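# Stow earphones in the chest drawer and close it

## Task

Place the coiled earphones inside the small chest's open drawer, then push that drawer closed, with the chest still standing upright at the end.

## Robot and tools

Robot: two Franka FR3 arms, left_arm and right_arm. Each carries a Robotiq 2F-140 gripper whose fingers can fold and a wrist camera (cam_left_wrist, cam_right_wrist, both 672x504). A camera stand is fixed behind the arms.

Frame: everything uses the scene frame. Its origin sits at table-top height, halfway between the nominal arm bases. +z is up, +x reaches out over the table, and left_arm is on the +y side (image left/right need not match). Real bases: left_arm at (+0.003, +0.327, +0.024) m, right_arm at (+0.023, -0.418, +0.024) m. Printed hand poses may be off by a few cm, more at long reach. On each gripper the fingers point along its own +z and close along its own y. end_effector_position is the point between the pads when shut; fingertips stick out about 33 mm past it for gaps up to 40 mm, only 9 mm when wide open.

Row format (used by execute_actions and move): 18 numbers, each in [-1, 1], always for both arms: left dx, dy, dz, rx, ry, rz, gripper position, force_limit, speed, then the same nine for the right arm. The six pose numbers are an offset, not a pose: a displacement along scene axes from that arm's Hand target as it stood when the action or move began. 1.0 equals 0.6 m for dx/dy/dz and 180 degrees for rx/ry/rz; rx, ry, rz form one rotation vector turning about the Hand target's position. Six zeros re-request the current Hand target. The three gripper numbers are absolute commands, so to leave a gripper unchanged resend its last values (0 is a real command).

execute_actions(actions, cameras): actions is a list of actions; each action is a table of up to 15 rows, one per 1/30 s step, and lasts 0.5 s. A short table repeats its final row. Every row in an action counts from the same start pose, and each new action starts from the then-current Hand target, so a repeated offset keeps moving further. An empty list returns a status with all images. cameras: list of names, ["all"], or []; an unknown name voids the call.

move(target, speed, blend, blocking, cameras): target is one 18-number row or a list of up to 15 rows; every row is an offset from the Hand targets at the move's start, not from the previous row. Paths are straight, ignore obstacles, end together, last 0.5 to 10 s. speed: top path speed in m/s, 0.002 to 2 (default 0.25), one value or one per target; rotation capped at twice that in rad/s and 2.5 rad/s. blend: corner radius in m (0 = stop at each target). blocking=false returns after about 0.5 s while the move continues. Finger changes in later targets apply on arrival. The result adds a move: line (done, off_target, moving, held, fault) and limits (paced = command clipped, held = steps withheld). Faster moves stray more and hit harder.

wait(seconds 0 to 10): scene runs, arms hold. stop(): brakes a running move. zoom_image(camera, region [x0, y0, x1, y1] pixels, origin top-left, at most 504 each way) on the newest image. set_collision_behavior(contact_force_n: 20, 40 or 85); start is 20 N; not during a move. clear_fault(arm): clears a reported torque or force fault. read_manual gives licence texts. finished_scene(scene) ends the scene irreversibly; call it only once the drawer is shut with earphones inside.

Controller: each step it limits the commanded pose to 70 mm and 16 degrees from the measured hand. Hand target in results is the last (clipped) command; the hand may settle short, and only a new command, even all zeros, asks again; send the remaining gap as an offset if needed. To stop pressing on something, command the target back past the hand. Big wrist turns can swing the elbow.

Gripper: position +1 = fully open (140 mm), about -0.8 = pads touching, -1 = close until blocked. force_limit (-1 to +1) sets grip force after a slow close (about 14 N at -1, 40 N at 0, 58 N at +1); faster speed squeezes harder. speed: -1 about 30 mm/s, 0 about 140, +1 about 250. Both start at +1. object_status: 0 moving, 1 blocked while opening, 2 blocked while closing (a grip), 3 reached target or pads met. Confirm 2 after closing; the status may lag 0.2 to 1.7 s. position_measured is in counts: 3 open, 75 is 100 mm, 139 is 60 mm, 200 is 20 mm, 230 pads meet. To grip harder, raise force_limit and nudge position (-1 to -0.98). To soften, open and reclose slowly. Grip with the fingertip quarter of the pads; near the palm fingers fold and grips get unreliable. Fingers pushed tip-first into a surface fold easily.

Results: end_effector_position (m) and quat_wxyz per arm, Hand target, Tool commands, joint positions, velocities, joint torques, external torques, flange force (gripper axes, includes held weight and noise), per-step positions for action calls, MOTOR HOT warnings.

Faults: a contact torque at a joint limit, outside force at the contact force limit (held weight counts), joint range overrun or excess joint speed stops that arm until clear_fault; if the grip anchors it, open first. Overheating (from loads, stretched arms, pushing unreachable poses) brakes an arm 30 to 60 s.

Avoid: dropping the earphones or letting anything leave the table, tipping the chest, slamming the drawer, hard hits on fixed or heavy items, squeezing a part hard while it still rests on something, and any contact between the two grippers or arms. Loose objects may occasionally get nudged. Move smoothly and finish promptly.

Each tool is called after ">>>" by a JSON object that holds its "name" and its "arguments", one argument or row to a line.

## Session

>>> {"name": "execute_actions", "arguments": {
  "actions": []
}}

Scene clock: 0.00 s.
left_arm: end_effector_position=(+0.4815, +0.1872, +0.2269) position_measured=3 object_status=3 end_effector_quat_wxyz=(-0.127, +0.917, +0.378, -0.024) | right_arm: end_effector_position=(+0.6184, -0.2137, +0.3870) position_measured=3 object_status=3 end_effector_quat_wxyz=(+0.189, +0.667, +0.687, +0.216)
Joint positions: left_arm=[-0.357 0.061 -0.029 -2.016 0.158 1.86 -2.788] | right_arm=[0.53 -0.251 -0.099 -2.22 -0.324 2.507 -2.578]
Joint velocities: within noise
Joint torques (N m): no reading
External joint torques (N m): no reading
Flange force (N): no reading
Hand target: left_arm +0.4815, +0.1872, +0.2269; -0.127, +0.917, +0.378, -0.024 | right_arm +0.6184, -0.2137, +0.3870; +0.189, +0.667, +0.687, +0.216
Tool commands: left_gripper/position=+1.0 left_gripper/force_limit=+1.0 left_gripper/speed=+1.0 right_gripper/position=+1.0 right_gripper/force_limit=+1.0 right_gripper/speed=+1.0

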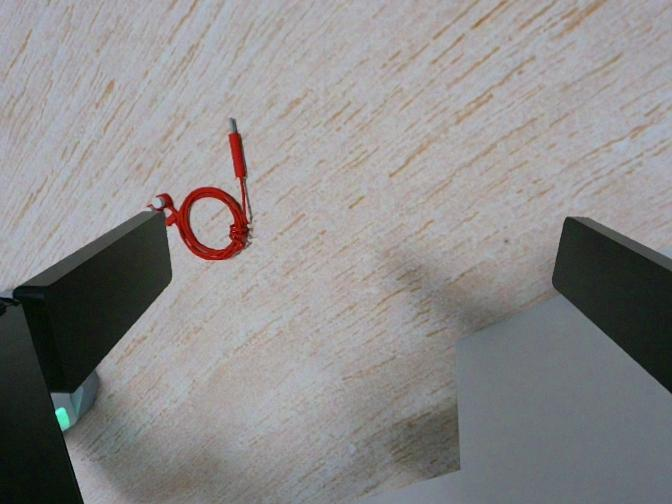

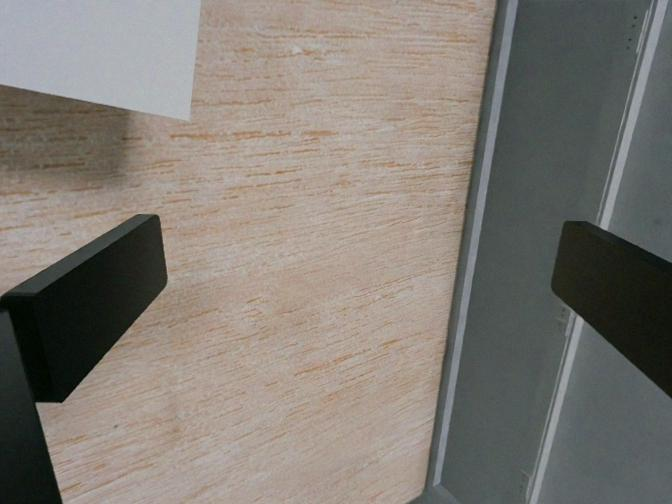

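>>> {"name": "move", "arguments": {
  "target": [0.35,-0.3,0.45,0,0,0,1,1,1,-0.42,-0.25,0.3,0,0,0,1,1,1],
  "cameras": ["all"]
}}

Scene clock: 4.77 s.
left_arm: end_effector_position=(+0.6894, +0.0091, +0.4977) position_measured=3 object_status=3 end_effector_quat_wxyz=(+0.051, +0.919, +0.361, +0.150) | right_arm: end_effector_position=(+0.3670, -0.3629, +0.5674) position_measured=3 object_status=3 end_effector_quat_wxyz=(+0.188, +0.669, +0.685, +0.218)
Joint positions: left_arm=[-0.509 0.675 -0.028 -0.501 0.186 1.452 -2.787] | right_arm=[0.537 -1.074 -0.099 -2.297 -0.277 1.782 -2.764]
Joint velocities: left_arm=[0 0 0.002 0 0.001 0.004 -0.002] | right_arm=[-0.003 0 0.001 -0.001 -0.001 -0.004 -0.006]
Joint torques (N m): left_arm=[-1.19 -49.58 1 21.73 1.41 3.37 0.05] | right_arm=[-0.49 4.04 1.32 21.31 0.21 3.05 -0.05]
External joint torques (N m): left_arm=[-1.27 -1.11 0.28 1.12 0.1 0.26 0.03] | right_arm=[-0.51 -1.19 -0.82 -0.48 -0.35 -0.44 -0.11]
Flange force (N): left_arm=[0.0 0.0 0.0] | right_arm=[-3.5 -4.4 0.7]
Hand target: left_arm +0.6915, +0.0072, +0.4969; -0.048, +0.925, +0.374, +0.054 | right_arm +0.3664, -0.3637, +0.5670; +0.189, +0.667, +0.687, +0.216
Off the commanded pose: left_arm 0.003 m, 29 deg; orientation clipped | right_arm 0.001 m, 0 deg.
elbow stopped short (left arm): the move would have taken joint 4 (elbow) straighter than the controller allows.
elbow read too straight (left arm): the controller reads joint 4 (elbow) straighter than it allows; while it does, the hand can move without a command.
move: off_target (left_arm); limits=paced

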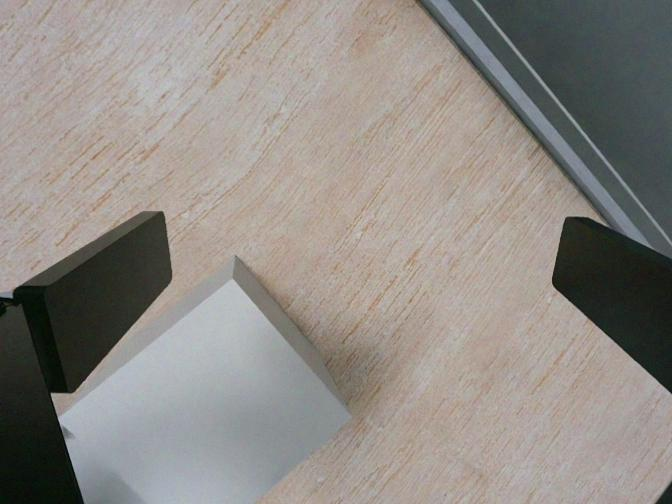

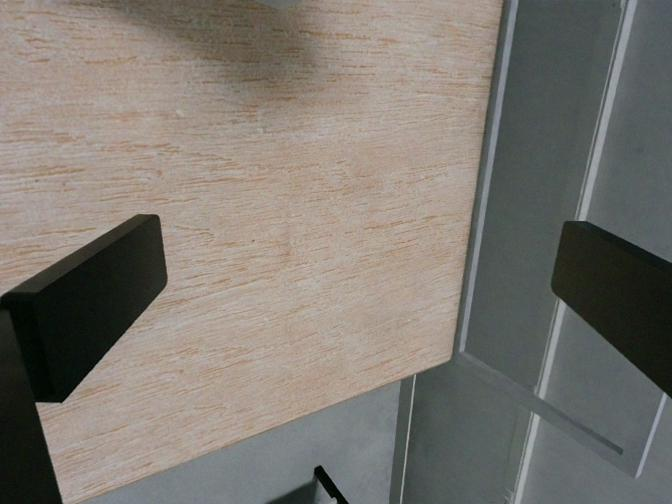

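>>> {"name": "move", "arguments": {
  "target": [-0.2,0.16,0,-0.041,0.02,0.006,1,1,1,0,0,0,0,0,0,1,1,1],
  "cameras": ["all"]
}}

Scene clock: 6.77 s.
left_arm: end_effector_position=(+0.5710, +0.1044, +0.4953) position_measured=3 object_status=3 end_effector_quat_wxyz=(-0.004, +0.922, +0.388, -0.001) | right_arm: end_effector_position=(+0.3669, -0.3629, +0.5673) position_measured=3 object_status=3 end_effector_quat_wxyz=(+0.189, +0.668, +0.686, +0.217)
Joint positions: left_arm=[-0.341 0.318 -0.068 -0.981 0.027 1.29 -2.753] | right_arm=[0.537 -1.074 -0.099 -2.297 -0.277 1.781 -2.766]
Joint velocities: left_arm=[0 -0.001 0 0.001 -0.001 0.005 0.005] | right_arm=[within noise]
Joint torques (N m): left_arm=[-0.15 -42.5 -0.84 22.34 0.72 2.86 0.23] | right_arm=[-0.92 4.17 1.36 21.3 0.37 3.14 -0.15]
External joint torques (N m): left_arm=[-0.13 -2.64 -0.64 0.79 -0.21 0.33 0.23] | right_arm=[-0.91 -0.96 -0.67 -0.58 -0.18 -0.35 -0.2]
Flange force (N): left_arm=[0.0 0.0 0.0] | right_arm=[-3.1 -4.1 1.0]
Hand target: left_arm +0.5715, +0.1032, +0.4969; -0.001, +0.924, +0.383, +0.000 | right_arm +0.3664, -0.3637, +0.5670; +0.189, +0.667, +0.687, +0.216
Off the commanded pose: left_arm 0.002 m, 1 deg | right_arm 0.001 m, 0 deg.
move: done

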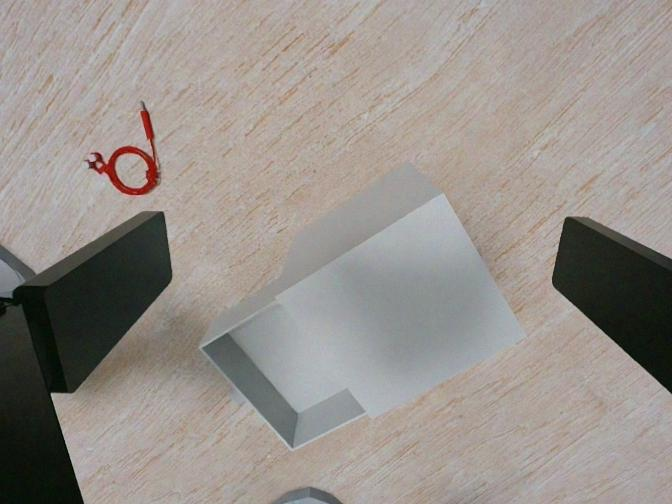

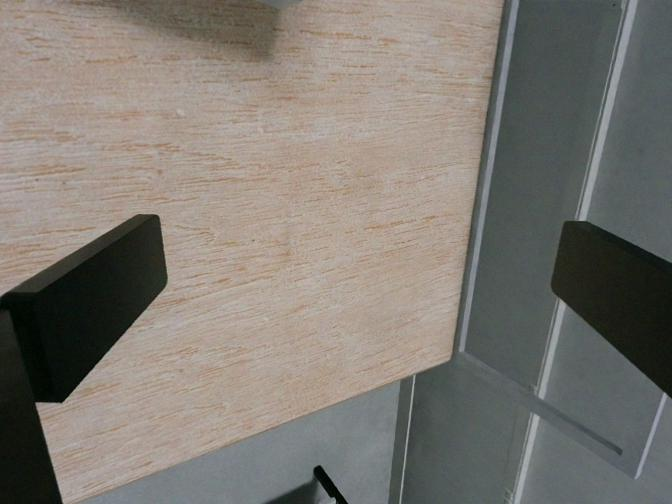

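>>> {"name": "move", "arguments": {
  "target": [
    [-0.432,0.313,-0.3,0,0,0,1,1,1,0,0,0,0,0,0,1,1,1],
    [-0.432,0.313,-0.47,0,0,0,0.3,1,1,0,0,0,0,0,0,1,1,1]
  ],
  "cameras": ["cam_left_wrist"]
}}

>>> {"name": "zoom_image", "arguments": {
  "camera": "cam_left_wrist",
  "region": [200, 0, 536, 252]
}}

Scene clock: 15.90 s.
left_arm: end_effector_position=(+0.3117, +0.2902, +0.2160) position_measured=91 object_status=0 end_effector_quat_wxyz=(+0.000, +0.923, +0.385, -0.001) | right_arm: end_effector_position=(+0.3669, -0.3629, +0.5673) position_measured=3 object_status=3 end_effector_quat_wxyz=(+0.189, +0.668, +0.686, +0.217)
Joint positions: left_arm=[-0.269 -0.75 0.135 -2.812 0.104 2.063 -2.569] | right_arm=[0.537 -1.074 -0.099 -2.297 -0.277 1.781 -2.766]
Joint torques (N m): left_arm=[-0.65 -5.86 -2.84 25.31 1.21 2.91 0.03] | right_arm=[-0.93 4.12 1.37 21.27 0.38 3.15 -0.09]
External joint torques (N m): left_arm=[-0.63 0.29 -0.18 1.12 0.38 0.34 0.03] | right_arm=[-0.94 -1.02 -0.75 -0.6 -0.18 -0.35 -0.15]
Flange force (N): left_arm=[2.3 4.1 -0.8] | right_arm=[-3.2 -4.3 1.1]
Hand target: left_arm +0.3123, +0.2910, +0.2149; -0.001, +0.924, +0.383, +0.000 | right_arm +0.3664, -0.3637, +0.5670; +0.189, +0.667, +0.687, +0.216
Off the commanded pose: left_arm 0.001 m, 0 deg | right_arm 0.001 m, 0 deg.
move: done
Images, in order (width x height): cam_left_wrist 672x504.

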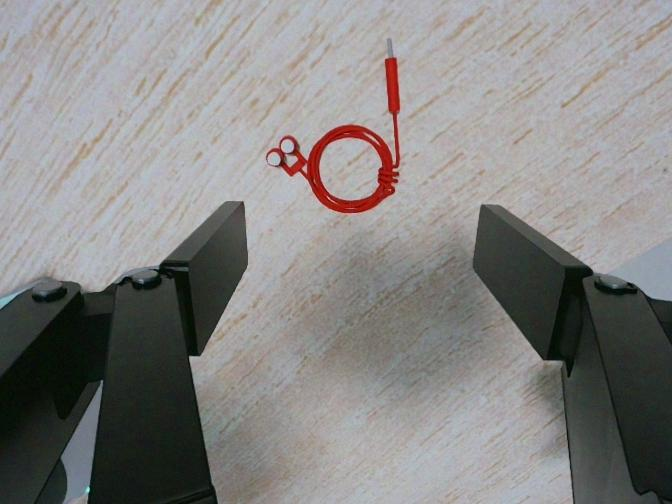

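Scaled by 1.500 from the camera's 672x504 image, which has a finer 960x720 frame.

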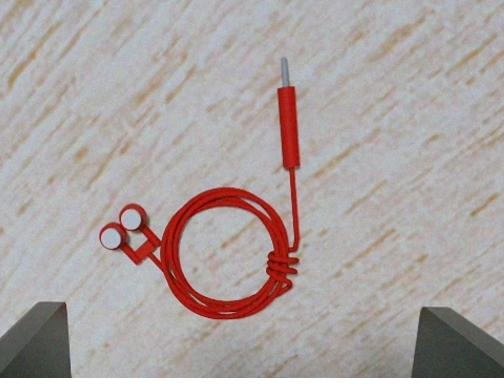

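>>> {"name": "move", "arguments": {
  "target": [0.026,-0.048,-0.21,0,0,0,-0.2,-1,-0.5,0,0,0,0,0,0,1,1,1],
  "cameras": ["cam_left_wrist"]
}}

Scene clock: 18.27 s.
left_arm: end_effector_position=(+0.3264, +0.2631, +0.0889) position_measured=154 object_status=3 end_effector_quat_wxyz=(-0.002, +0.925, +0.379, -0.001) | right_arm: end_effector_position=(+0.3669, -0.3629, +0.5673) position_measured=3 object_status=3 end_effector_quat_wxyz=(+0.189, +0.668, +0.686, +0.217)
Joint positions: left_arm=[-0.317 -0.376 0.127 -2.927 0.088 2.547 -2.607] | right_arm=[0.537 -1.074 -0.099 -2.297 -0.277 1.781 -2.766]
Joint velocities: left_arm=[0.001 0.001 0 0.001 -0.002 0.005 -0.003] | right_arm=[within noise]
Joint torques (N m): left_arm=[-0.69 -13.9 -2.13 21.2 0.33 2.91 -0.19] | right_arm=[-0.91 4.09 1.36 21.31 0.37 3.15 -0.14]
External joint torques (N m): left_arm=[-0.66 -0.12 -0.84 1.78 -0.2 0.36 -0.19] | right_arm=[-0.9 -1.01 -0.69 -0.55 -0.18 -0.34 -0.2]
Flange force (N): left_arm=[0.4 6.1 -0.2] | right_arm=[-3.2 -4.1 1.0]
Hand target: left_arm +0.3279, +0.2622, +0.0889; -0.001, +0.924, +0.383, +0.000 | right_arm +0.3664, -0.3637, +0.5670; +0.189, +0.667, +0.687, +0.216
Off the commanded pose: left_arm 0.002 m, 1 deg | right_arm 0.001 m, 0 deg.
move: done
Images, in order (width x height): cam_left_wrist 672x504.

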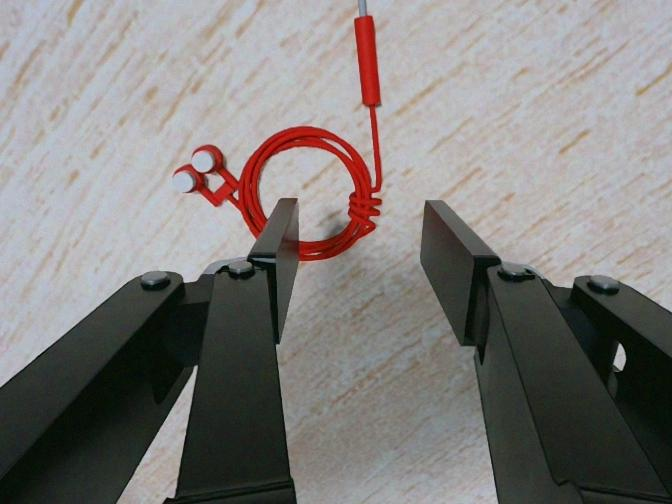

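>>> {"name": "move", "arguments": {
  "target": [0.0105,-0.001,-0.08,0,0,0,-0.2,-1,-0.5,0,0,0,0,0,0,1,1,1],
  "speed": 0.1,
  "cameras": ["cam_left_wrist"]
}}

>>> {"name": "zoom_image", "arguments": {
  "camera": "cam_left_wrist",
  "region": [200, 100, 500, 325]
}}

Scene clock: 20.23 s.
left_arm: end_effector_position=(+0.3326, +0.2620, +0.0410) position_measured=154 object_status=3 end_effector_quat_wxyz=(-0.003, +0.923, +0.385, -0.001) | right_arm: end_effector_position=(+0.3669, -0.3629, +0.5673) position_measured=3 object_status=3 end_effector_quat_wxyz=(+0.189, +0.668, +0.686, +0.217)
Joint positions: left_arm=[-0.331 -0.177 0.139 -2.923 0.07 2.742 -2.607] | right_arm=[0.537 -1.074 -0.099 -2.297 -0.277 1.781 -2.766]
Joint velocities: left_arm=[-0.001 -0.001 0.002 0 0.003 0.005 0.002] | right_arm=[within noise]
Joint torques (N m): left_arm=[-1.08 -17.91 -0.46 17.97 0.17 2.94 0.21] | right_arm=[-0.9 4.1 1.39 21.3 0.38 3.14 -0.13]
External joint torques (N m): left_arm=[-1.08 -0.25 0.2 1.67 -0.19 0.39 0.21] | right_arm=[-0.9 -1.08 -0.7 -0.48 -0.18 -0.34 -0.18]
Flange force (N): left_arm=[2.1 4.9 1.1] | right_arm=[-3.2 -4.2 0.8]
Hand target: left_arm +0.3342, +0.2616, +0.0409; -0.001, +0.924, +0.383, +0.000 | right_arm +0.3664, -0.3637, +0.5670; +0.189, +0.667, +0.687, +0.216
Off the commanded pose: left_arm 0.002 m, 0 deg | right_arm 0.001 m, 0 deg.
move: done
Images, in order (width x height): cam_left_wrist 672x504.

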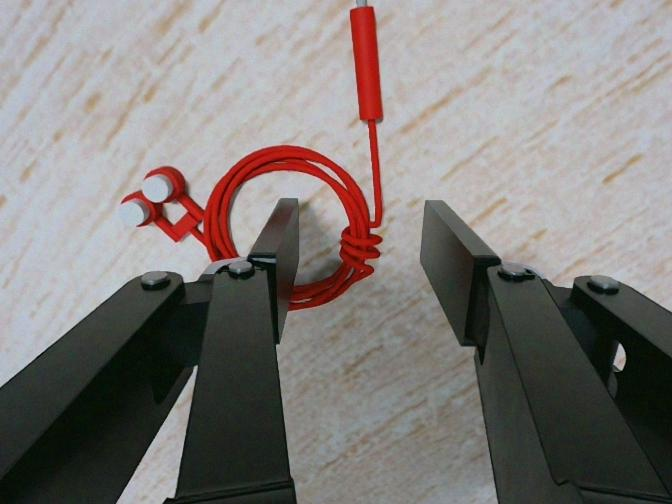

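Scaled by 1.680 from the camera's 672x504 image, which has a finer 960x720 frame.

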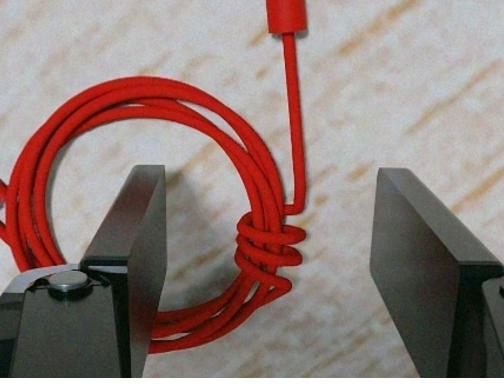

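>>> {"name": "move", "arguments": {
  "target": [
    [0,0,-0.0108,0,0,0,-0.2,-1,-0.5,0,0,0,0,0,0,1,1,1],
    [0,0,-0.0108,0,0,0,-1,-0.3,-1,0,0,0,0,0,0,1,1,1]
  ],
  "speed": 0.04,
  "cameras": ["cam_left_wrist"]
}}

Scene clock: 23.03 s.
left_arm: end_effector_position=(+0.3351, +0.2617, +0.0355) position_measured=217 object_status=0 end_effector_quat_wxyz=(-0.001, +0.922, +0.386, +0.001) | right_arm: end_effector_position=(+0.3669, -0.3629, +0.5673) position_measured=3 object_status=3 end_effector_quat_wxyz=(+0.189, +0.668, +0.686, +0.217)
Joint positions: left_arm=[-0.339 -0.151 0.148 -2.921 0.067 2.771 -2.606] | right_arm=[0.537 -1.074 -0.099 -2.297 -0.277 1.781 -2.766]
Joint torques (N m): left_arm=[-1.49 -17.49 -0.77 15.9 0.39 2.61 0.19] | right_arm=[-0.93 4.11 1.42 21.32 0.37 3.14 -0.17]
External joint torques (N m): left_arm=[-1.5 0.62 -0.19 -0.02 0.05 0.04 0.19] | right_arm=[-0.94 -1.11 -0.66 -0.44 -0.19 -0.34 -0.22]
Flange force (N): left_arm=[-0.4 3.1 3.4] | right_arm=[-3.2 -4.2 0.7]
Hand target: left_arm +0.3342, +0.2616, +0.0345; -0.001, +0.924, +0.383, +0.000 | right_arm +0.3664, -0.3637, +0.5670; +0.189, +0.667, +0.687, +0.216
Off the commanded pose: left_arm 0.001 m, 0 deg | right_arm 0.001 m, 0 deg.
move: done
Images, in order (width x height): cam_left_wrist 672x504.

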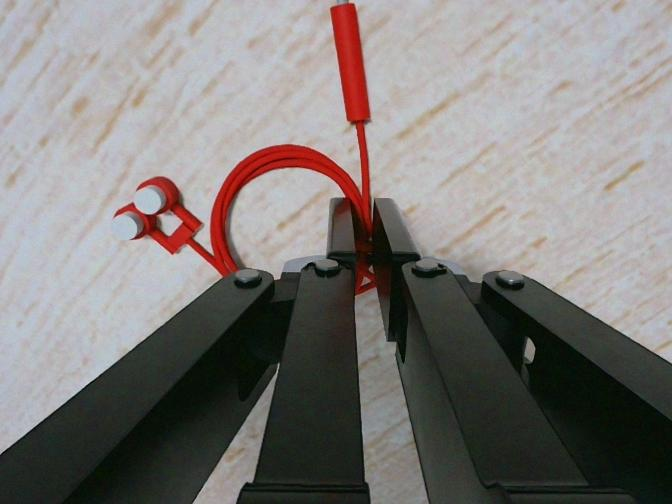

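>>> {"name": "move", "arguments": {
  "target": [
    [0,0,0.1,0,0,0,-1,-0.3,-1,0,0,0,0,0,0,1,1,1],
    [0.0,0,0.35,0,0,0,-1,-0.3,-1,0,0,0,0,0,0,1,1,1],
    [0.2,-0.23,0.55,0,0,0,-1,-0.3,-1,0,0,0,0,0,0,1,1,1]
  ],
  "speed": [0.08,0.2,0.2],
  "blend": 0.02,
  "cameras": ["cam_left_wrist"]
}}

Scene clock: 27.03 s.
left_arm: end_effector_position=(+0.4553, +0.1240, +0.3654) position_measured=217 object_status=2 end_effector_quat_wxyz=(+0.000, +0.926, +0.379, +0.003) | right_arm: end_effector_position=(+0.3669, -0.3629, +0.5673) position_measured=3 object_status=3 end_effector_quat_wxyz=(+0.189, +0.668, +0.686, +0.217)
Joint positions: left_arm=[-0.372 -0.214 -0.059 -1.996 -0.009 1.787 -2.762] | right_arm=[0.537 -1.074 -0.099 -2.297 -0.277 1.781 -2.766]
Joint velocities: left_arm=[0 0.001 0 -0.001 -0.001 -0.001 -0.006] | right_arm=[within noise]
Joint torques (N m): left_arm=[-0.34 -25.73 -0.56 26.68 0.74 2.27 -0.13] | right_arm=[-0.86 4.17 1.35 21.3 0.37 3.15 -0.11]
External joint torques (N m): left_arm=[-0.39 -0.71 -0.8 1.96 -0.2 -0.28 -0.14] | right_arm=[-0.89 -0.98 -0.78 -0.53 -0.2 -0.34 -0.17]
Flange force (N): left_arm=[0.1 4.4 -5.7] | right_arm=[-3.2 -3.9 1.0]
Hand target: left_arm +0.4542, +0.1236, +0.3645; -0.001, +0.924, +0.383, +0.000 | right_arm +0.3664, -0.3637, +0.5670; +0.189, +0.667, +0.687, +0.216
Off the commanded pose: left_arm 0.001 m, 1 deg | right_arm 0.001 m, 0 deg.
move: done
Images, in order (width x height): cam_left_wrist 672x504.

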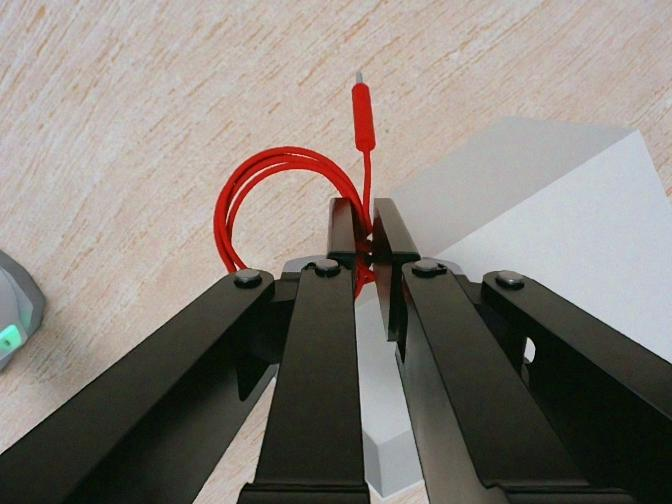

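>>> {"name": "move", "arguments": {
  "target": [-0.274,-0.338,0.04,0,0,-0.308,-1,-0.3,-1,0,-0.25,0,0,0,0,1,1,1],
  "speed": 0.2,
  "cameras": ["cam_left_wrist"]
}}

Scene clock: 32.03 s.
left_arm: end_effector_position=(+0.2907, -0.0795, +0.3893) position_measured=217 object_status=2 end_effector_quat_wxyz=(+0.000, +0.996, -0.086, +0.003) | right_arm: end_effector_position=(+0.3669, -0.5125, +0.5669) position_measured=3 object_status=3 end_effector_quat_wxyz=(+0.189, +0.668, +0.686, +0.217)
Joint positions: left_arm=[-0.751 -0.209 -0.197 -1.925 -0.037 1.725 -2.324] | right_arm=[0.565 -1.185 -0.369 -2.247 -0.448 1.697 -2.976]
Joint velocities: left_arm=[0.001 0 0 0 -0.001 0 0.007] | right_arm=[within noise]
Joint torques (N m): left_arm=[-1.18 -25.37 1.04 26.65 1.02 2.37 0.27] | right_arm=[-0.54 9.36 8.43 18.98 0.36 3.17 -0.13]
External joint torques (N m): left_arm=[-1.21 -0.63 -0.1 2.02 0.09 -0.23 0.27] | right_arm=[-0.52 -1.15 -1.27 0.1 -0.36 -0.37 -0.18]
Flange force (N): left_arm=[2.8 3.5 -5.9] | right_arm=[-3.4 -3.1 0.7]
Hand target: left_arm +0.2898, -0.0792, +0.3885; -0.001, +0.996, -0.090, +0.000 | right_arm +0.3664, -0.5137, +0.5670; +0.189, +0.667, +0.687, +0.216
Off the commanded pose: left_arm 0.001 m, 1 deg | right_arm 0.001 m, 0 deg.
move: done
Images, in order (width x height): cam_left_wrist 672x504.

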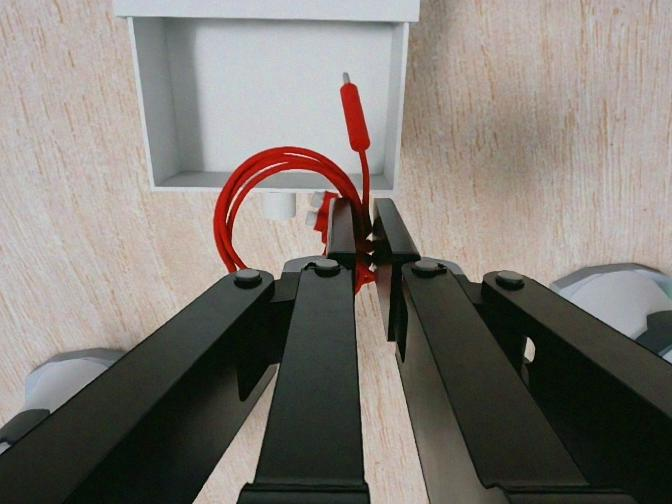

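>>> {"name": "move", "arguments": {
  "target": [
    [0.0615,0.023,-0.2,0,0,0,-1,-0.3,-1,0,0,0,0,0,0,1,1,1],
    [0.0615,0.023,-0.315,0,0,0,-1,-0.3,-1,0,0,0,0,0,0,1,1,1]
  ],
  "speed": [0.2,0.08],
  "blend": 0.02,
  "cameras": ["cam_left_wrist"]
}}

Scene clock: 35.33 s.
left_arm: end_effector_position=(+0.3264, -0.0645, +0.2004) position_measured=217 object_status=2 end_effector_quat_wxyz=(-0.001, +0.996, -0.086, -0.001) | right_arm: end_effector_position=(+0.3669, -0.5125, +0.5669) position_measured=3 object_status=3 end_effector_quat_wxyz=(+0.189, +0.668, +0.687, +0.217)
Joint positions: left_arm=[-0.729 -0.066 -0.163 -2.264 -0.014 2.196 -2.269] | right_arm=[0.565 -1.185 -0.369 -2.247 -0.448 1.697 -2.978]
Joint velocities: left_arm=[0.001 0.002 -0.001 0.001 0 0.004 0] | right_arm=[within noise]
Joint torques (N m): left_arm=[-0.97 -29.97 -0.43 24.78 1.17 2.9 0.06] | right_arm=[-0.88 9.62 8.59 18.94 0.62 3.25 -0.16]
External joint torques (N m): left_arm=[-1.07 -1.37 -0.78 1.43 0.42 0.32 0.06] | right_arm=[-0.92 -0.97 -1.17 0.13 -0.11 -0.28 -0.22]
Flange force (N): left_arm=[-0.4 1.8 -2.7] | right_arm=[-3.0 -2.9 0.4]
Hand target: left_arm +0.3267, -0.0654, +0.1995; -0.001, +0.996, -0.090, +0.000 | right_arm +0.3664, -0.5137, +0.5670; +0.189, +0.667, +0.687, +0.216
Off the commanded pose: left_arm 0.001 m, 1 deg | right_arm 0.001 m, 0 deg.
move: done
Images, in order (width x height): cam_left_wrist 672x504.

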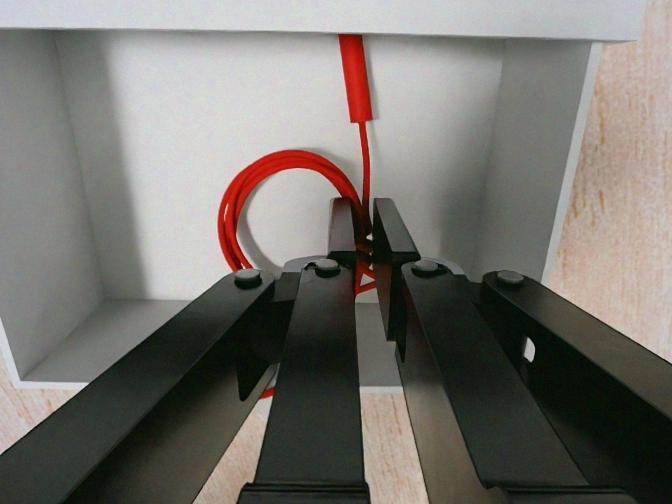

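>>> {"name": "zoom_image", "arguments": {
  "camera": "cam_left_wrist",
  "region": [200, 200, 420, 420]
}}

Scaled by 2.291 from the camera's 672x504 image, which has a finer 960x720 frame.

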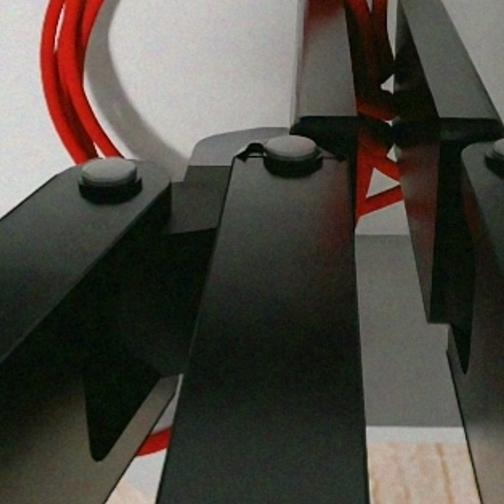

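>>> {"name": "move", "arguments": {
  "target": [
    [0,0,0.1,0,0,0,-1,-0.3,-1,0,0,0,0,0,0,1,1,1],
    [0.02,0.015,0.15,0,0,-0.22,-1,-0.3,-1,0,0,0,0,0,0,1,1,1]
  ],
  "speed": [0.15,0.2],
  "cameras": ["cam_left_wrist"]
}}

Scene clock: 40.37 s.
left_arm: end_effector_position=(+0.3394, -0.0565, +0.2879) position_measured=217 object_status=2 end_effector_quat_wxyz=(-0.002, +0.908, -0.418, +0.001) | right_arm: end_effector_position=(+0.3669, -0.5125, +0.5669) position_measured=3 object_status=3 end_effector_quat_wxyz=(+0.189, +0.668, +0.687, +0.217)
Joint positions: left_arm=[-0.803 -0.144 -0.06 -2.12 -0.005 1.977 -1.555] | right_arm=[0.565 -1.185 -0.369 -2.247 -0.448 1.697 -2.978]
Joint velocities: left_arm=[-0.001 0 -0.001 -0.001 0 -0.001 0.006] | right_arm=[within noise]
Joint torques (N m): left_arm=[-1.09 -29.06 0.03 26.71 0.88 2.42 0.19] | right_arm=[-0.88 9.66 8.63 18.93 0.62 3.27 -0.13]
External joint torques (N m): left_arm=[-1.11 -1.38 -0.12 1.87 0.07 -0.25 0.19] | right_arm=[-0.82 -0.77 -1.12 -0.03 -0.11 -0.27 -0.18]
Flange force (N): left_arm=[2.1 0.7 -5.1] | right_arm=[-2.7 -2.7 0.8]
Hand target: left_arm +0.3387, -0.0564, +0.2895; -0.001, +0.906, -0.422, +0.001 | right_arm +0.3664, -0.5137, +0.5670; +0.189, +0.667, +0.687, +0.216
Off the commanded pose: left_arm 0.002 m, 1 deg | right_arm 0.001 m, 0 deg.
move: done
Images, in order (width x height): cam_left_wrist 672x504.

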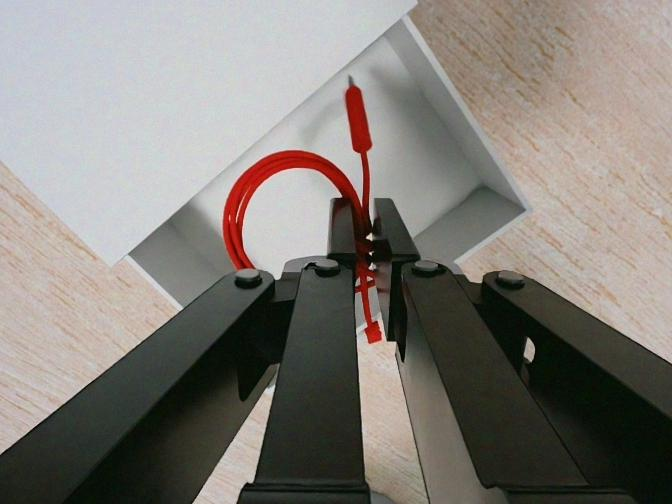

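>>> {"name": "move", "arguments": {
  "target": [0,0,-0.162,0,0,0,-1,-0.3,-1,0,0,0,0,0,0,1,1,1],
  "speed": 0.1,
  "cameras": ["cam_left_wrist"]
}}

Scene clock: 42.50 s.
left_arm: end_effector_position=(+0.3385, -0.0554, +0.1931) position_measured=217 object_status=2 end_effector_quat_wxyz=(+0.000, +0.908, -0.419, -0.001) | right_arm: end_effector_position=(+0.3669, -0.5125, +0.5669) position_measured=3 object_status=3 end_effector_quat_wxyz=(+0.189, +0.668, +0.687, +0.217)
Joint positions: left_arm=[-0.803 -0.055 -0.06 -2.272 -0.005 2.216 -1.553] | right_arm=[0.565 -1.185 -0.369 -2.247 -0.448 1.697 -2.978]
Joint velocities: left_arm=[-0.001 0 0.002 0.001 0.001 0.004 0] | right_arm=[within noise]
Joint torques (N m): left_arm=[-1.01 -30.5 -0.71 24.74 1.1 2.96 0.05] | right_arm=[-0.93 9.6 8.54 18.91 0.6 3.26 -0.13]
External joint torques (N m): left_arm=[-1.07 -1.21 -0.82 1.43 0.4 0.33 0.05] | right_arm=[-0.93 -0.9 -1.2 0.03 -0.13 -0.28 -0.18]
Flange force (N): left_arm=[1.3 1.7 -2.5] | right_arm=[-2.9 -2.9 0.7]
Hand target: left_arm +0.3387, -0.0564, +0.1923; -0.001, +0.906, -0.422, +0.001 | right_arm +0.3664, -0.5137, +0.5670; +0.189, +0.667, +0.687, +0.216
Off the commanded pose: left_arm 0.001 m, 0 deg | right_arm 0.001 m, 0 deg.
move: done
Images, in order (width x height): cam_left_wrist 672x504.

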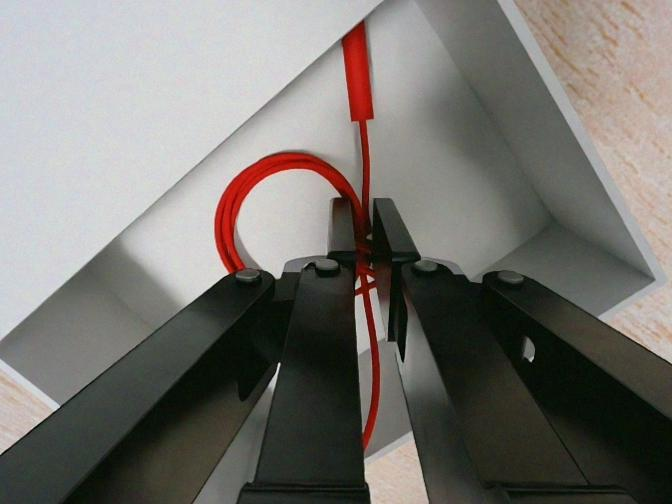

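>>> {"name": "move", "arguments": {
  "target": [
    [0,0,0.15,0,0,0,-1,-0.3,-1,0,0,0,0,0,0,1,1,1],
    [-0.019,0.044,0.15,0,0,-0.278,-1,-0.3,-1,0,0,0,0,0,0,1,1,1]
  ],
  "speed": [0.15,0.2],
  "cameras": ["cam_left_wrist"]
}}

Scene clock: 48.00 s.
left_arm: end_effector_position=(+0.3269, -0.0301, +0.2812) position_measured=217 object_status=2 end_effector_quat_wxyz=(+0.000, -0.647, +0.763, +0.001) | right_arm: end_effector_position=(+0.3669, -0.5125, +0.5669) position_measured=3 object_status=3 end_effector_quat_wxyz=(+0.189, +0.668, +0.687, +0.217)
Joint positions: left_arm=[-0.955 -0.223 0.1 -2.219 0.024 1.996 -0.689] | right_arm=[0.565 -1.185 -0.369 -2.247 -0.448 1.697 -2.978]
Joint velocities: left_arm=[0.001 0.001 -0.001 0 0 -0.001 0.006] | right_arm=[within noise]
Joint torques (N m): left_arm=[-1.12 -26.33 -0.85 25.74 0.83 2.7 0.18] | right_arm=[-0.9 9.63 8.62 18.94 0.6 3.26 -0.09]
External joint torques (N m): left_arm=[-1.18 -1.85 -0.04 1.06 0.11 0.06 0.18] | right_arm=[-0.94 -0.98 -1.16 0.15 -0.14 -0.27 -0.15]
Flange force (N): left_arm=[-0.9 2.2 -3.1] | right_arm=[-2.9 -2.9 0.5]
Hand target: left_arm +0.3273, -0.0300, +0.2823; +0.000, -0.643, +0.766, -0.001 | right_arm +0.3664, -0.5137, +0.5670; +0.189, +0.667, +0.687, +0.216
Off the commanded pose: left_arm 0.001 m, 1 deg | right_arm 0.001 m, 0 deg.
move: done
Images, in order (width x height): cam_left_wrist 672x504.

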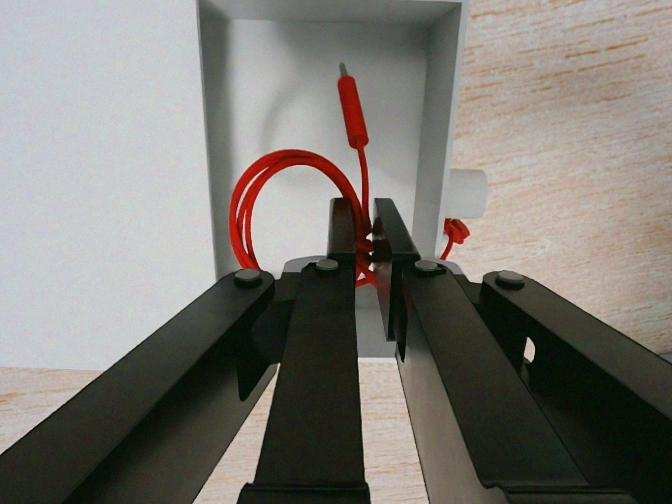

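>>> {"name": "move", "arguments": {
  "target": [0,0,0.12,0,0,0,-1,-0.3,-1,0,0,0,0,0,0,1,1,1],
  "speed": 0.1,
  "cameras": ["cam_left_wrist"]
}}

Scene clock: 49.73 s.
left_arm: end_effector_position=(+0.3282, -0.0305, +0.3536) position_measured=217 object_status=2 end_effector_quat_wxyz=(-0.001, -0.646, +0.763, -0.002) | right_arm: end_effector_position=(+0.3669, -0.5125, +0.5669) position_measured=3 object_status=3 end_effector_quat_wxyz=(+0.189, +0.668, +0.687, +0.217)
Joint positions: left_arm=[-0.957 -0.253 0.1 -2.065 0.024 1.818 -0.688] | right_arm=[0.565 -1.185 -0.369 -2.247 -0.448 1.697 -2.978]
Joint velocities: left_arm=[0 0 0 0.001 -0.001 -0.005 0] | right_arm=[within noise]
Joint torques (N m): left_arm=[-1.2 -24.79 -1.5 26.8 0.91 2.41 0.17] | right_arm=[-0.88 9.65 8.61 18.9 0.61 3.26 -0.15]
External joint torques (N m): left_arm=[-1.25 -1.09 -0.55 1.86 0.14 -0.24 0.17] | right_arm=[-0.9 -0.88 -1.15 0.09 -0.13 -0.27 -0.21]
Flange force (N): left_arm=[2.4 -1.1 -5.3] | right_arm=[-2.9 -2.7 0.5]
Hand target: left_arm +0.3273, -0.0300, +0.3543; +0.000, -0.643, +0.766, -0.001 | right_arm +0.3664, -0.5137, +0.5670; +0.189, +0.667, +0.687, +0.216
Off the commanded pose: left_arm 0.001 m, 1 deg | right_arm 0.001 m, 0 deg.
move: done
Images, in order (width x height): cam_left_wrist 672x504.

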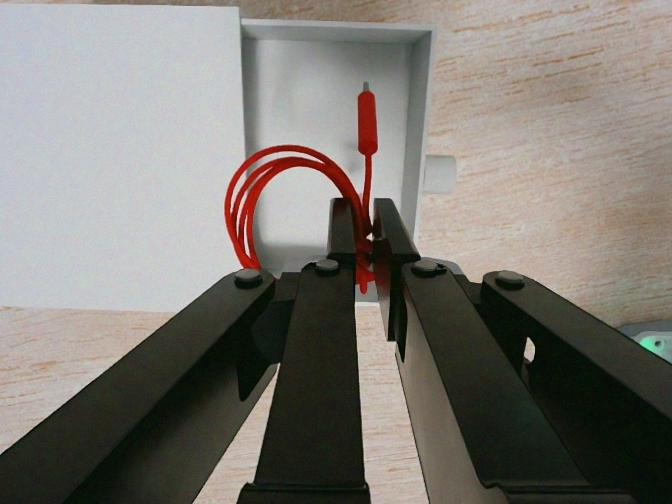

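>>> {"name": "move", "arguments": {
  "target": [
    [0,0,-0.15,0,0,0,-1,-0.3,-1,0,0,0,0,0,0,1,1,1],
    [0,0,-0.267,0,0,0,-1,-0.3,-1,0,0,0,0,0,0,1,1,1]
  ],
  "speed": 0.06,
  "blend": 0.01,
  "cameras": ["cam_left_wrist"]
}}

>>> {"name": "zoom_image", "arguments": {
  "camera": "cam_left_wrist",
  "region": [200, 150, 536, 402]
}}

Scene clock: 53.37 s.
left_arm: end_effector_position=(+0.3271, -0.0293, +0.1955) position_measured=217 object_status=2 end_effector_quat_wxyz=(+0.002, -0.645, +0.764, +0.000) | right_arm: end_effector_position=(+0.3669, -0.5125, +0.5669) position_measured=3 object_status=3 end_effector_quat_wxyz=(+0.189, +0.668, +0.687, +0.217)
Joint positions: left_arm=[-0.957 -0.138 0.108 -2.361 0.023 2.224 -0.682] | right_arm=[0.565 -1.185 -0.369 -2.247 -0.448 1.697 -2.978]
Joint velocities: left_arm=[0 0 0.001 0 0 0.004 0.002] | right_arm=[within noise]
Joint torques (N m): left_arm=[-0.82 -26.58 -0.71 24.25 0.36 3.12 0.25] | right_arm=[-0.94 9.66 8.55 18.94 0.61 3.24 -0.11]
External joint torques (N m): left_arm=[-0.74 -0.63 -0.08 1.03 -0.27 0.5 0.25] | right_arm=[-0.92 -0.9 -1.21 0.07 -0.12 -0.29 -0.17]
Flange force (N): left_arm=[1.2 -1.0 -0.8] | right_arm=[-2.9 -2.8 0.6]
Hand target: left_arm +0.3273, -0.0300, +0.1941; +0.000, -0.643, +0.766, -0.001 | right_arm +0.3664, -0.5137, +0.5670; +0.189, +0.667, +0.687, +0.216
Off the commanded pose: left_arm 0.002 m, 0 deg | right_arm 0.001 m, 0 deg.
move: done
Images, in order (width x height): cam_left_wrist 672x504.

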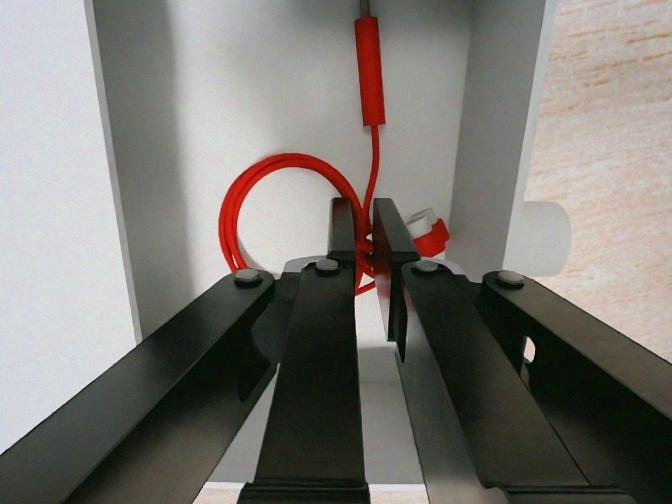

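Scaled by 1.500 from the camera's 672x504 image, which has a finer 960x720 frame.

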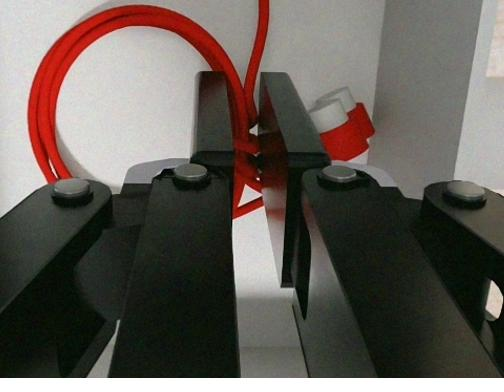

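>>> {"name": "move", "arguments": {
  "target": [
    [0,0,-0.02,0,0,0,-1,-0.3,-1,0,0,0,0,0,0,1,1,1],
    [0,0,-0.02,0,0,0,-0.55,-0.3,-1,0,0,0,0,0,0,1,1,1],
    [0,0,0.1,0,0,0,-0.55,-0.3,-1,0,0,0,0,0,0,1,1,1],
    [-0.12,0.0,0.3,0,0,0,-1,-0.3,-1,0,0,0,0,0,0,1,1,1]
  ],
  "speed": [0.05,0.05,0.08,0.2],
  "cameras": ["cam_left_wrist"]
}}

Scene clock: 59.30 s.
left_arm: end_effector_position=(+0.2565, -0.0303, +0.3738) position_measured=231 object_status=0 end_effector_quat_wxyz=(+0.001, -0.640, +0.769, -0.002) | right_arm: end_effector_position=(+0.3669, -0.5125, +0.5669) position_measured=3 object_status=3 end_effector_quat_wxyz=(+0.189, +0.668, +0.687, +0.217)
Joint positions: left_arm=[-0.984 -0.39 0.012 -2.145 0.008 1.759 -0.778] | right_arm=[0.565 -1.185 -0.369 -2.247 -0.448 1.697 -2.978]
Joint torques (N m): left_arm=[-0.56 -19.85 -1.11 26.66 0.62 2.4 -0.15] | right_arm=[-0.88 9.64 8.63 18.86 0.6 3.26 -0.15]
External joint torques (N m): left_arm=[-0.58 -1.06 -0.65 1.88 -0.17 -0.24 -0.15] | right_arm=[-0.81 -0.82 -1.04 -0.07 -0.13 -0.27 -0.21]
Flange force (N): left_arm=[2.4 -0.2 -5.5] | right_arm=[-2.6 -2.9 0.8]
Hand target: left_arm +0.2553, -0.0300, +0.3741; +0.000, -0.643, +0.766, -0.001 | right_arm +0.3664, -0.5137, +0.5670; +0.189, +0.667, +0.687, +0.216
Off the commanded pose: left_arm 0.001 m, 1 deg | right_arm 0.001 m, 0 deg.
move: done
Images, in order (width x height): cam_left_wrist 672x504.

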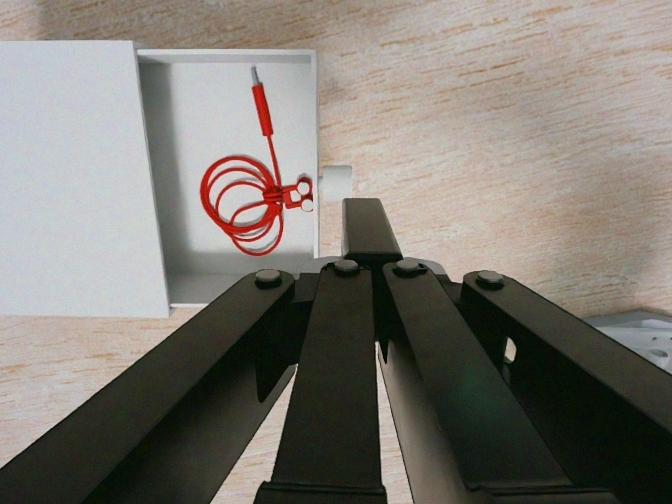

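>>> {"name": "move", "arguments": {
  "target": [
    [-0.084,0.032,0,0,0,0,-1,-0.3,-1,0,0,0,0,0,0,1,1,1],
    [-0.084,0.032,-0.325,0,0,0,-1,-0.3,-1,0,0,0,0,0,0,1,1,1],
    [0.05,0.0075,-0.325,0,0,0,-1,-0.3,-1,0,0,0,0,0,0,1,1,1]
  ],
  "speed": [0.15,0.15,0.06],
  "cameras": ["cam_left_wrist"]
}}

Scene clock: 65.23 s.
left_arm: end_effector_position=(+0.2836, -0.0250, +0.1792) position_measured=231 object_status=3 end_effector_quat_wxyz=(-0.001, -0.647, +0.763, +0.000) | right_arm: end_effector_position=(+0.3669, -0.5125, +0.5669) position_measured=3 object_status=3 end_effector_quat_wxyz=(+0.189, +0.668, +0.687, +0.217)
Joint positions: left_arm=[-0.951 -0.206 0.04 -2.48 0.009 2.274 -0.74] | right_arm=[0.565 -1.185 -0.369 -2.247 -0.448 1.697 -2.978]
Joint velocities: left_arm=[-0.001 0 0 0.001 0.001 0 0.006] | right_arm=[within noise]
Joint torques (N m): left_arm=[-0.72 -23.84 -0.3 24.94 1.06 2.85 0.2] | right_arm=[-0.93 9.64 8.63 18.86 0.59 3.24 -0.12]
External joint torques (N m): left_arm=[-0.69 -0.44 0.14 2.08 0.45 0.21 0.2] | right_arm=[-0.96 -0.92 -1.15 0.03 -0.15 -0.29 -0.18]
Flange force (N): left_arm=[3.4 -3.9 -2.6] | right_arm=[-2.8 -3.1 0.7]
Hand target: left_arm +0.2853, -0.0255, +0.1791; +0.000, -0.643, +0.766, -0.001 | right_arm +0.3664, -0.5137, +0.5670; +0.189, +0.667, +0.687, +0.216
Off the commanded pose: left_arm 0.002 m, 1 deg | right_arm 0.001 m, 0 deg.
move: done
Images, in order (width x height): cam_left_wrist 672x504.

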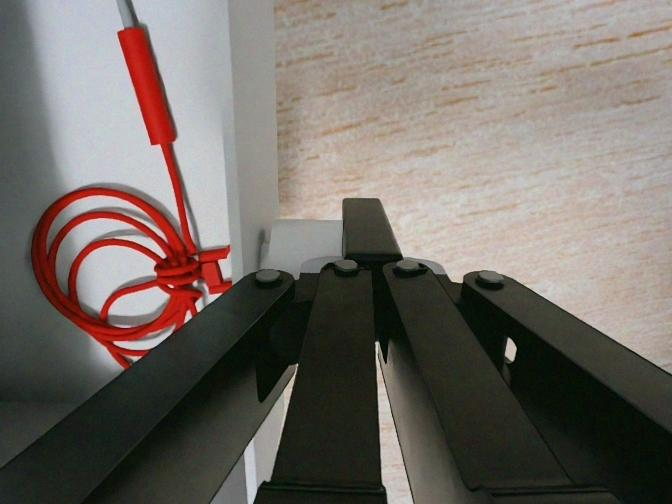

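>>> {"name": "move", "arguments": {
  "target": [0.115,-0.021,0,0,0,0,-1,-0.3,-1,0,0,0,0,0,0,1,1,1],
  "speed": 0.06,
  "cameras": ["cam_left_wrist"]
}}

Scene clock: 67.43 s.
left_arm: end_effector_position=(+0.3544, -0.0391, +0.1799) position_measured=231 object_status=3 end_effector_quat_wxyz=(+0.002, -0.645, +0.764, -0.003) | right_arm: end_effector_position=(+0.3669, -0.5125, +0.5669) position_measured=3 object_status=3 end_effector_quat_wxyz=(+0.189, +0.668, +0.687, +0.217)
Joint positions: left_arm=[-0.923 -0.046 0.102 -2.302 0.01 2.262 -0.645] | right_arm=[0.565 -1.185 -0.369 -2.247 -0.448 1.697 -2.978]
Joint velocities: left_arm=[0.001 -0.002 0.001 -0.001 0.001 0.001 0.005] | right_arm=[within noise]
Joint torques (N m): left_arm=[-0.51 -29.79 -0.07 25.1 0.44 2.46 0.17] | right_arm=[-0.9 9.59 8.61 18.89 0.6 3.26 -0.11]
External joint torques (N m): left_arm=[-0.57 -0.77 0.05 2.05 -0.17 -0.19 0.17] | right_arm=[-0.86 -0.82 -1.14 -0.05 -0.13 -0.28 -0.17]
Flange force (N): left_arm=[3.1 -3.9 -3.9] | right_arm=[-2.7 -2.9 0.8]
Hand target: left_arm +0.3543, -0.0381, +0.1791; +0.000, -0.643, +0.766, -0.001 | right_arm +0.3664, -0.5137, +0.5670; +0.189, +0.667, +0.687, +0.216
Off the commanded pose: left_arm 0.001 m, 0 deg | right_arm 0.001 m, 0 deg.
move: done
Images, in order (width x height): cam_left_wrist 672x504.

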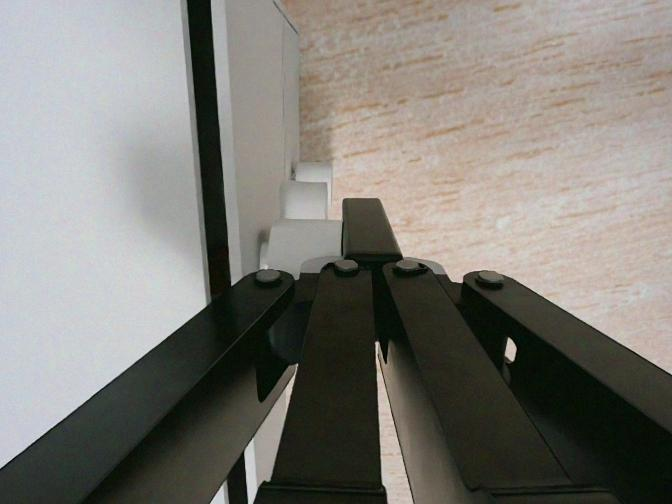

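>>> {"name": "move", "arguments": {
  "target": [0.018,-0.0032,0,0,0,0,-1,-0.3,-1,0,0,0,0,0,0,1,1,1],
  "speed": 0.02,
  "cameras": ["cam_left_wrist"]
}}

Scene clock: 68.63 s.
left_arm: end_effector_position=(+0.3632, -0.0409, +0.1796) position_measured=231 object_status=3 end_effector_quat_wxyz=(+0.001, -0.644, +0.765, -0.001) | right_arm: end_effector_position=(+0.3669, -0.5125, +0.5669) position_measured=3 object_status=3 end_effector_quat_wxyz=(+0.189, +0.668, +0.687, +0.217)
Joint positions: left_arm=[-0.919 -0.022 0.109 -2.272 0.006 2.253 -0.63] | right_arm=[0.565 -1.185 -0.369 -2.247 -0.448 1.697 -2.978]
Joint velocities: left_arm=[0.001 0.001 0.001 0 0 0 0.007] | right_arm=[within noise]
Joint torques (N m): left_arm=[0.29 -30.31 0.56 25.53 0.65 3.01 0.32] | right_arm=[-0.93 9.64 8.57 18.87 0.61 3.25 -0.17]
External joint torques (N m): left_arm=[0.18 -0.46 0.54 2.53 0.03 0.38 0.32] | right_arm=[-0.93 -0.95 -1.24 0.03 -0.12 -0.28 -0.22]
Flange force (N): left_arm=[3.1 -6.6 -2.5] | right_arm=[-3.1 -3.1 0.7]
Hand target: left_arm +0.3651, -0.0401, +0.1791; +0.000, -0.643, +0.766, -0.001 | right_arm +0.3664, -0.5137, +0.5670; +0.189, +0.667, +0.687, +0.216
Off the commanded pose: left_arm 0.002 m, 0 deg | right_arm 0.001 m, 0 deg.
move: done
Images, in order (width x height): cam_left_wrist 672x504.

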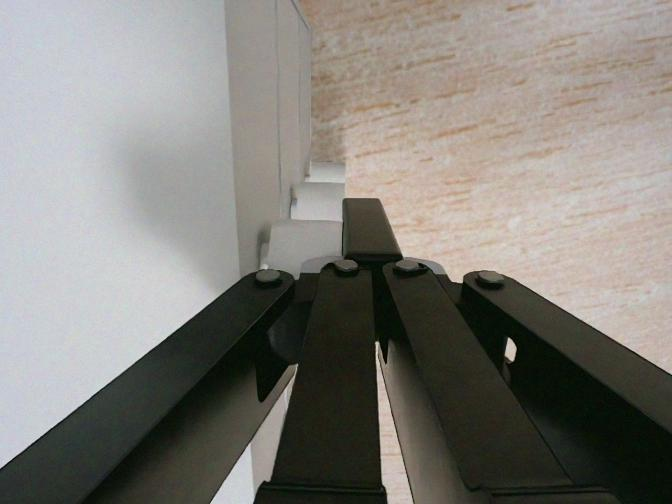

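>>> {"name": "move", "arguments": {
  "target": [0.007,-0.0012,0,0,0,0,-1,-0.3,-1,0,0,0,0,0,0,1,1,1],
  "speed": 0.02
}}

>>> {"name": "move", "arguments": {
  "target": [
    [-0.08,0.015,0,0,0,0,-1,-0.3,-1,0,0,0,0,0,0,1,1,1],
    [-0.15,0.03,0.1,0,0,0,-1,-0.3,-1,0,0,0,0,0,0,1,1,1]
  ],
  "speed": 0.15,
  "cameras": ["cam_left_wrist"]
}}

>>> {"name": "zoom_image", "arguments": {
  "camera": "cam_left_wrist",
  "region": [60, 0, 396, 252]
}}

Scene clock: 69.70 s.
left_arm: end_effector_position=(+0.3633, -0.0412, +0.1790) position_measured=231 object_status=3 end_effector_quat_wxyz=(+0.000, -0.643, +0.766, +0.003) | right_arm: end_effector_position=(+0.3669, -0.5125, +0.5669) position_measured=3 object_status=3 end_effector_quat_wxyz=(+0.189, +0.668, +0.687, +0.217)
Joint positions: left_arm=[-0.919 -0.014 0.109 -2.262 0.002 2.242 -0.624] | right_arm=[0.565 -1.185 -0.369 -2.247 -0.448 1.697 -2.978]
Joint velocities: left_arm=[-0.001 0.002 0 0.001 -0.001 -0.002 0.005] | right_arm=[within noise]
Joint torques (N m): left_arm=[1.63 -29.72 1.92 26.18 1.16 4.15 0.24] | right_arm=[-0.94 9.6 8.59 18.9 0.6 3.27 -0.13]
External joint torques (N m): left_arm=[1.66 0.38 2 3.18 0.54 1.54 0.24] | right_arm=[-0.93 -0.96 -1.09 0.09 -0.12 -0.25 -0.18]
Flange force (N): left_arm=[3.1 -11.2 0.8] | right_arm=[-2.8 -3.0 0.5]
Hand target: left_arm +0.3693, -0.0408, +0.1791; +0.000, -0.643, +0.766, -0.001 | right_arm +0.3664, -0.5137, +0.5670; +0.189, +0.667, +0.687, +0.216
Off the commanded pose: left_arm 0.006 m, 0 deg | right_arm 0.001 m, 0 deg.
move: off_target (left_arm)

Scene clock: 71.90 s.
left_arm: end_effector_position=(+0.2806, -0.0240, +0.2389) position_measured=231 object_status=3 end_effector_quat_wxyz=(+0.001, -0.639, +0.769, -0.003) | right_arm: end_effector_position=(+0.3669, -0.5125, +0.5669) position_measured=3 object_status=3 end_effector_quat_wxyz=(+0.189, +0.668, +0.687, +0.217)
Joint positions: left_arm=[-0.949 -0.298 0.031 -2.409 0.013 2.116 -0.727] | right_arm=[0.565 -1.185 -0.369 -2.247 -0.448 1.697 -2.978]
Joint velocities: left_arm=[0 -0.001 0 0 -0.001 -0.003 -0.005] | right_arm=[within noise]
Joint torques (N m): left_arm=[-0.22 -22.98 -1.38 25.28 0.78 2.28 -0.27] | right_arm=[-0.88 9.65 8.53 18.91 0.6 3.25 -0.13]
External joint torques (N m): left_arm=[-0.23 -1.62 -0.86 1.2 0.1 -0.36 -0.27] | right_arm=[-0.9 -0.93 -1.24 0.09 -0.13 -0.28 -0.19]
Flange force (N): left_arm=[0.3 2.3 -4.7] | right_arm=[-3.0 -2.8 0.6]
Hand target: left_arm +0.2793, -0.0228, +0.2391; +0.000, -0.643, +0.766, -0.001 | right_arm +0.3664, -0.5137, +0.5670; +0.189, +0.667, +0.687, +0.216
Off the commanded pose: left_arm 0.002 m, 1 deg | right_arm 0.001 m, 0 deg.
move: done
Images, in order (width x height): cam_left_wrist 672x504.

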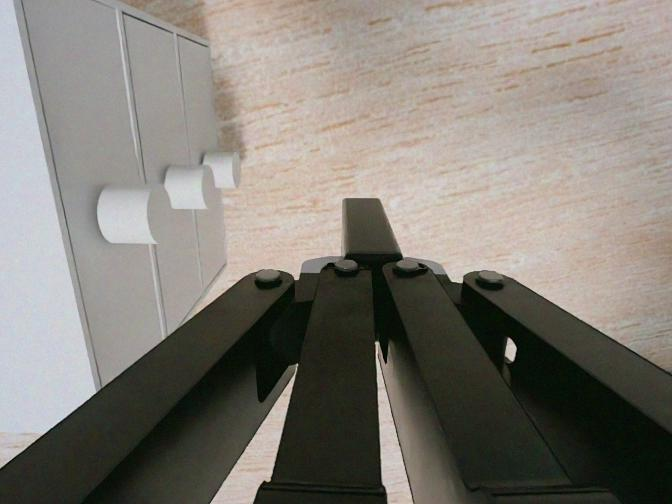

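Scaled by 1.500 from the camera's 672x504 image, which has a finer 960x720 frame.

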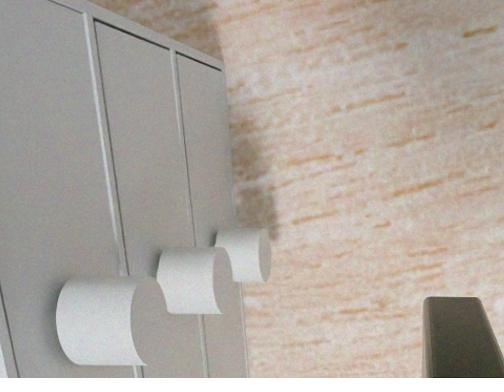

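Closed flush.

>>> {"name": "finished_scene", "arguments": {
  "scene": 1
}}

The scene is finished: the task was done.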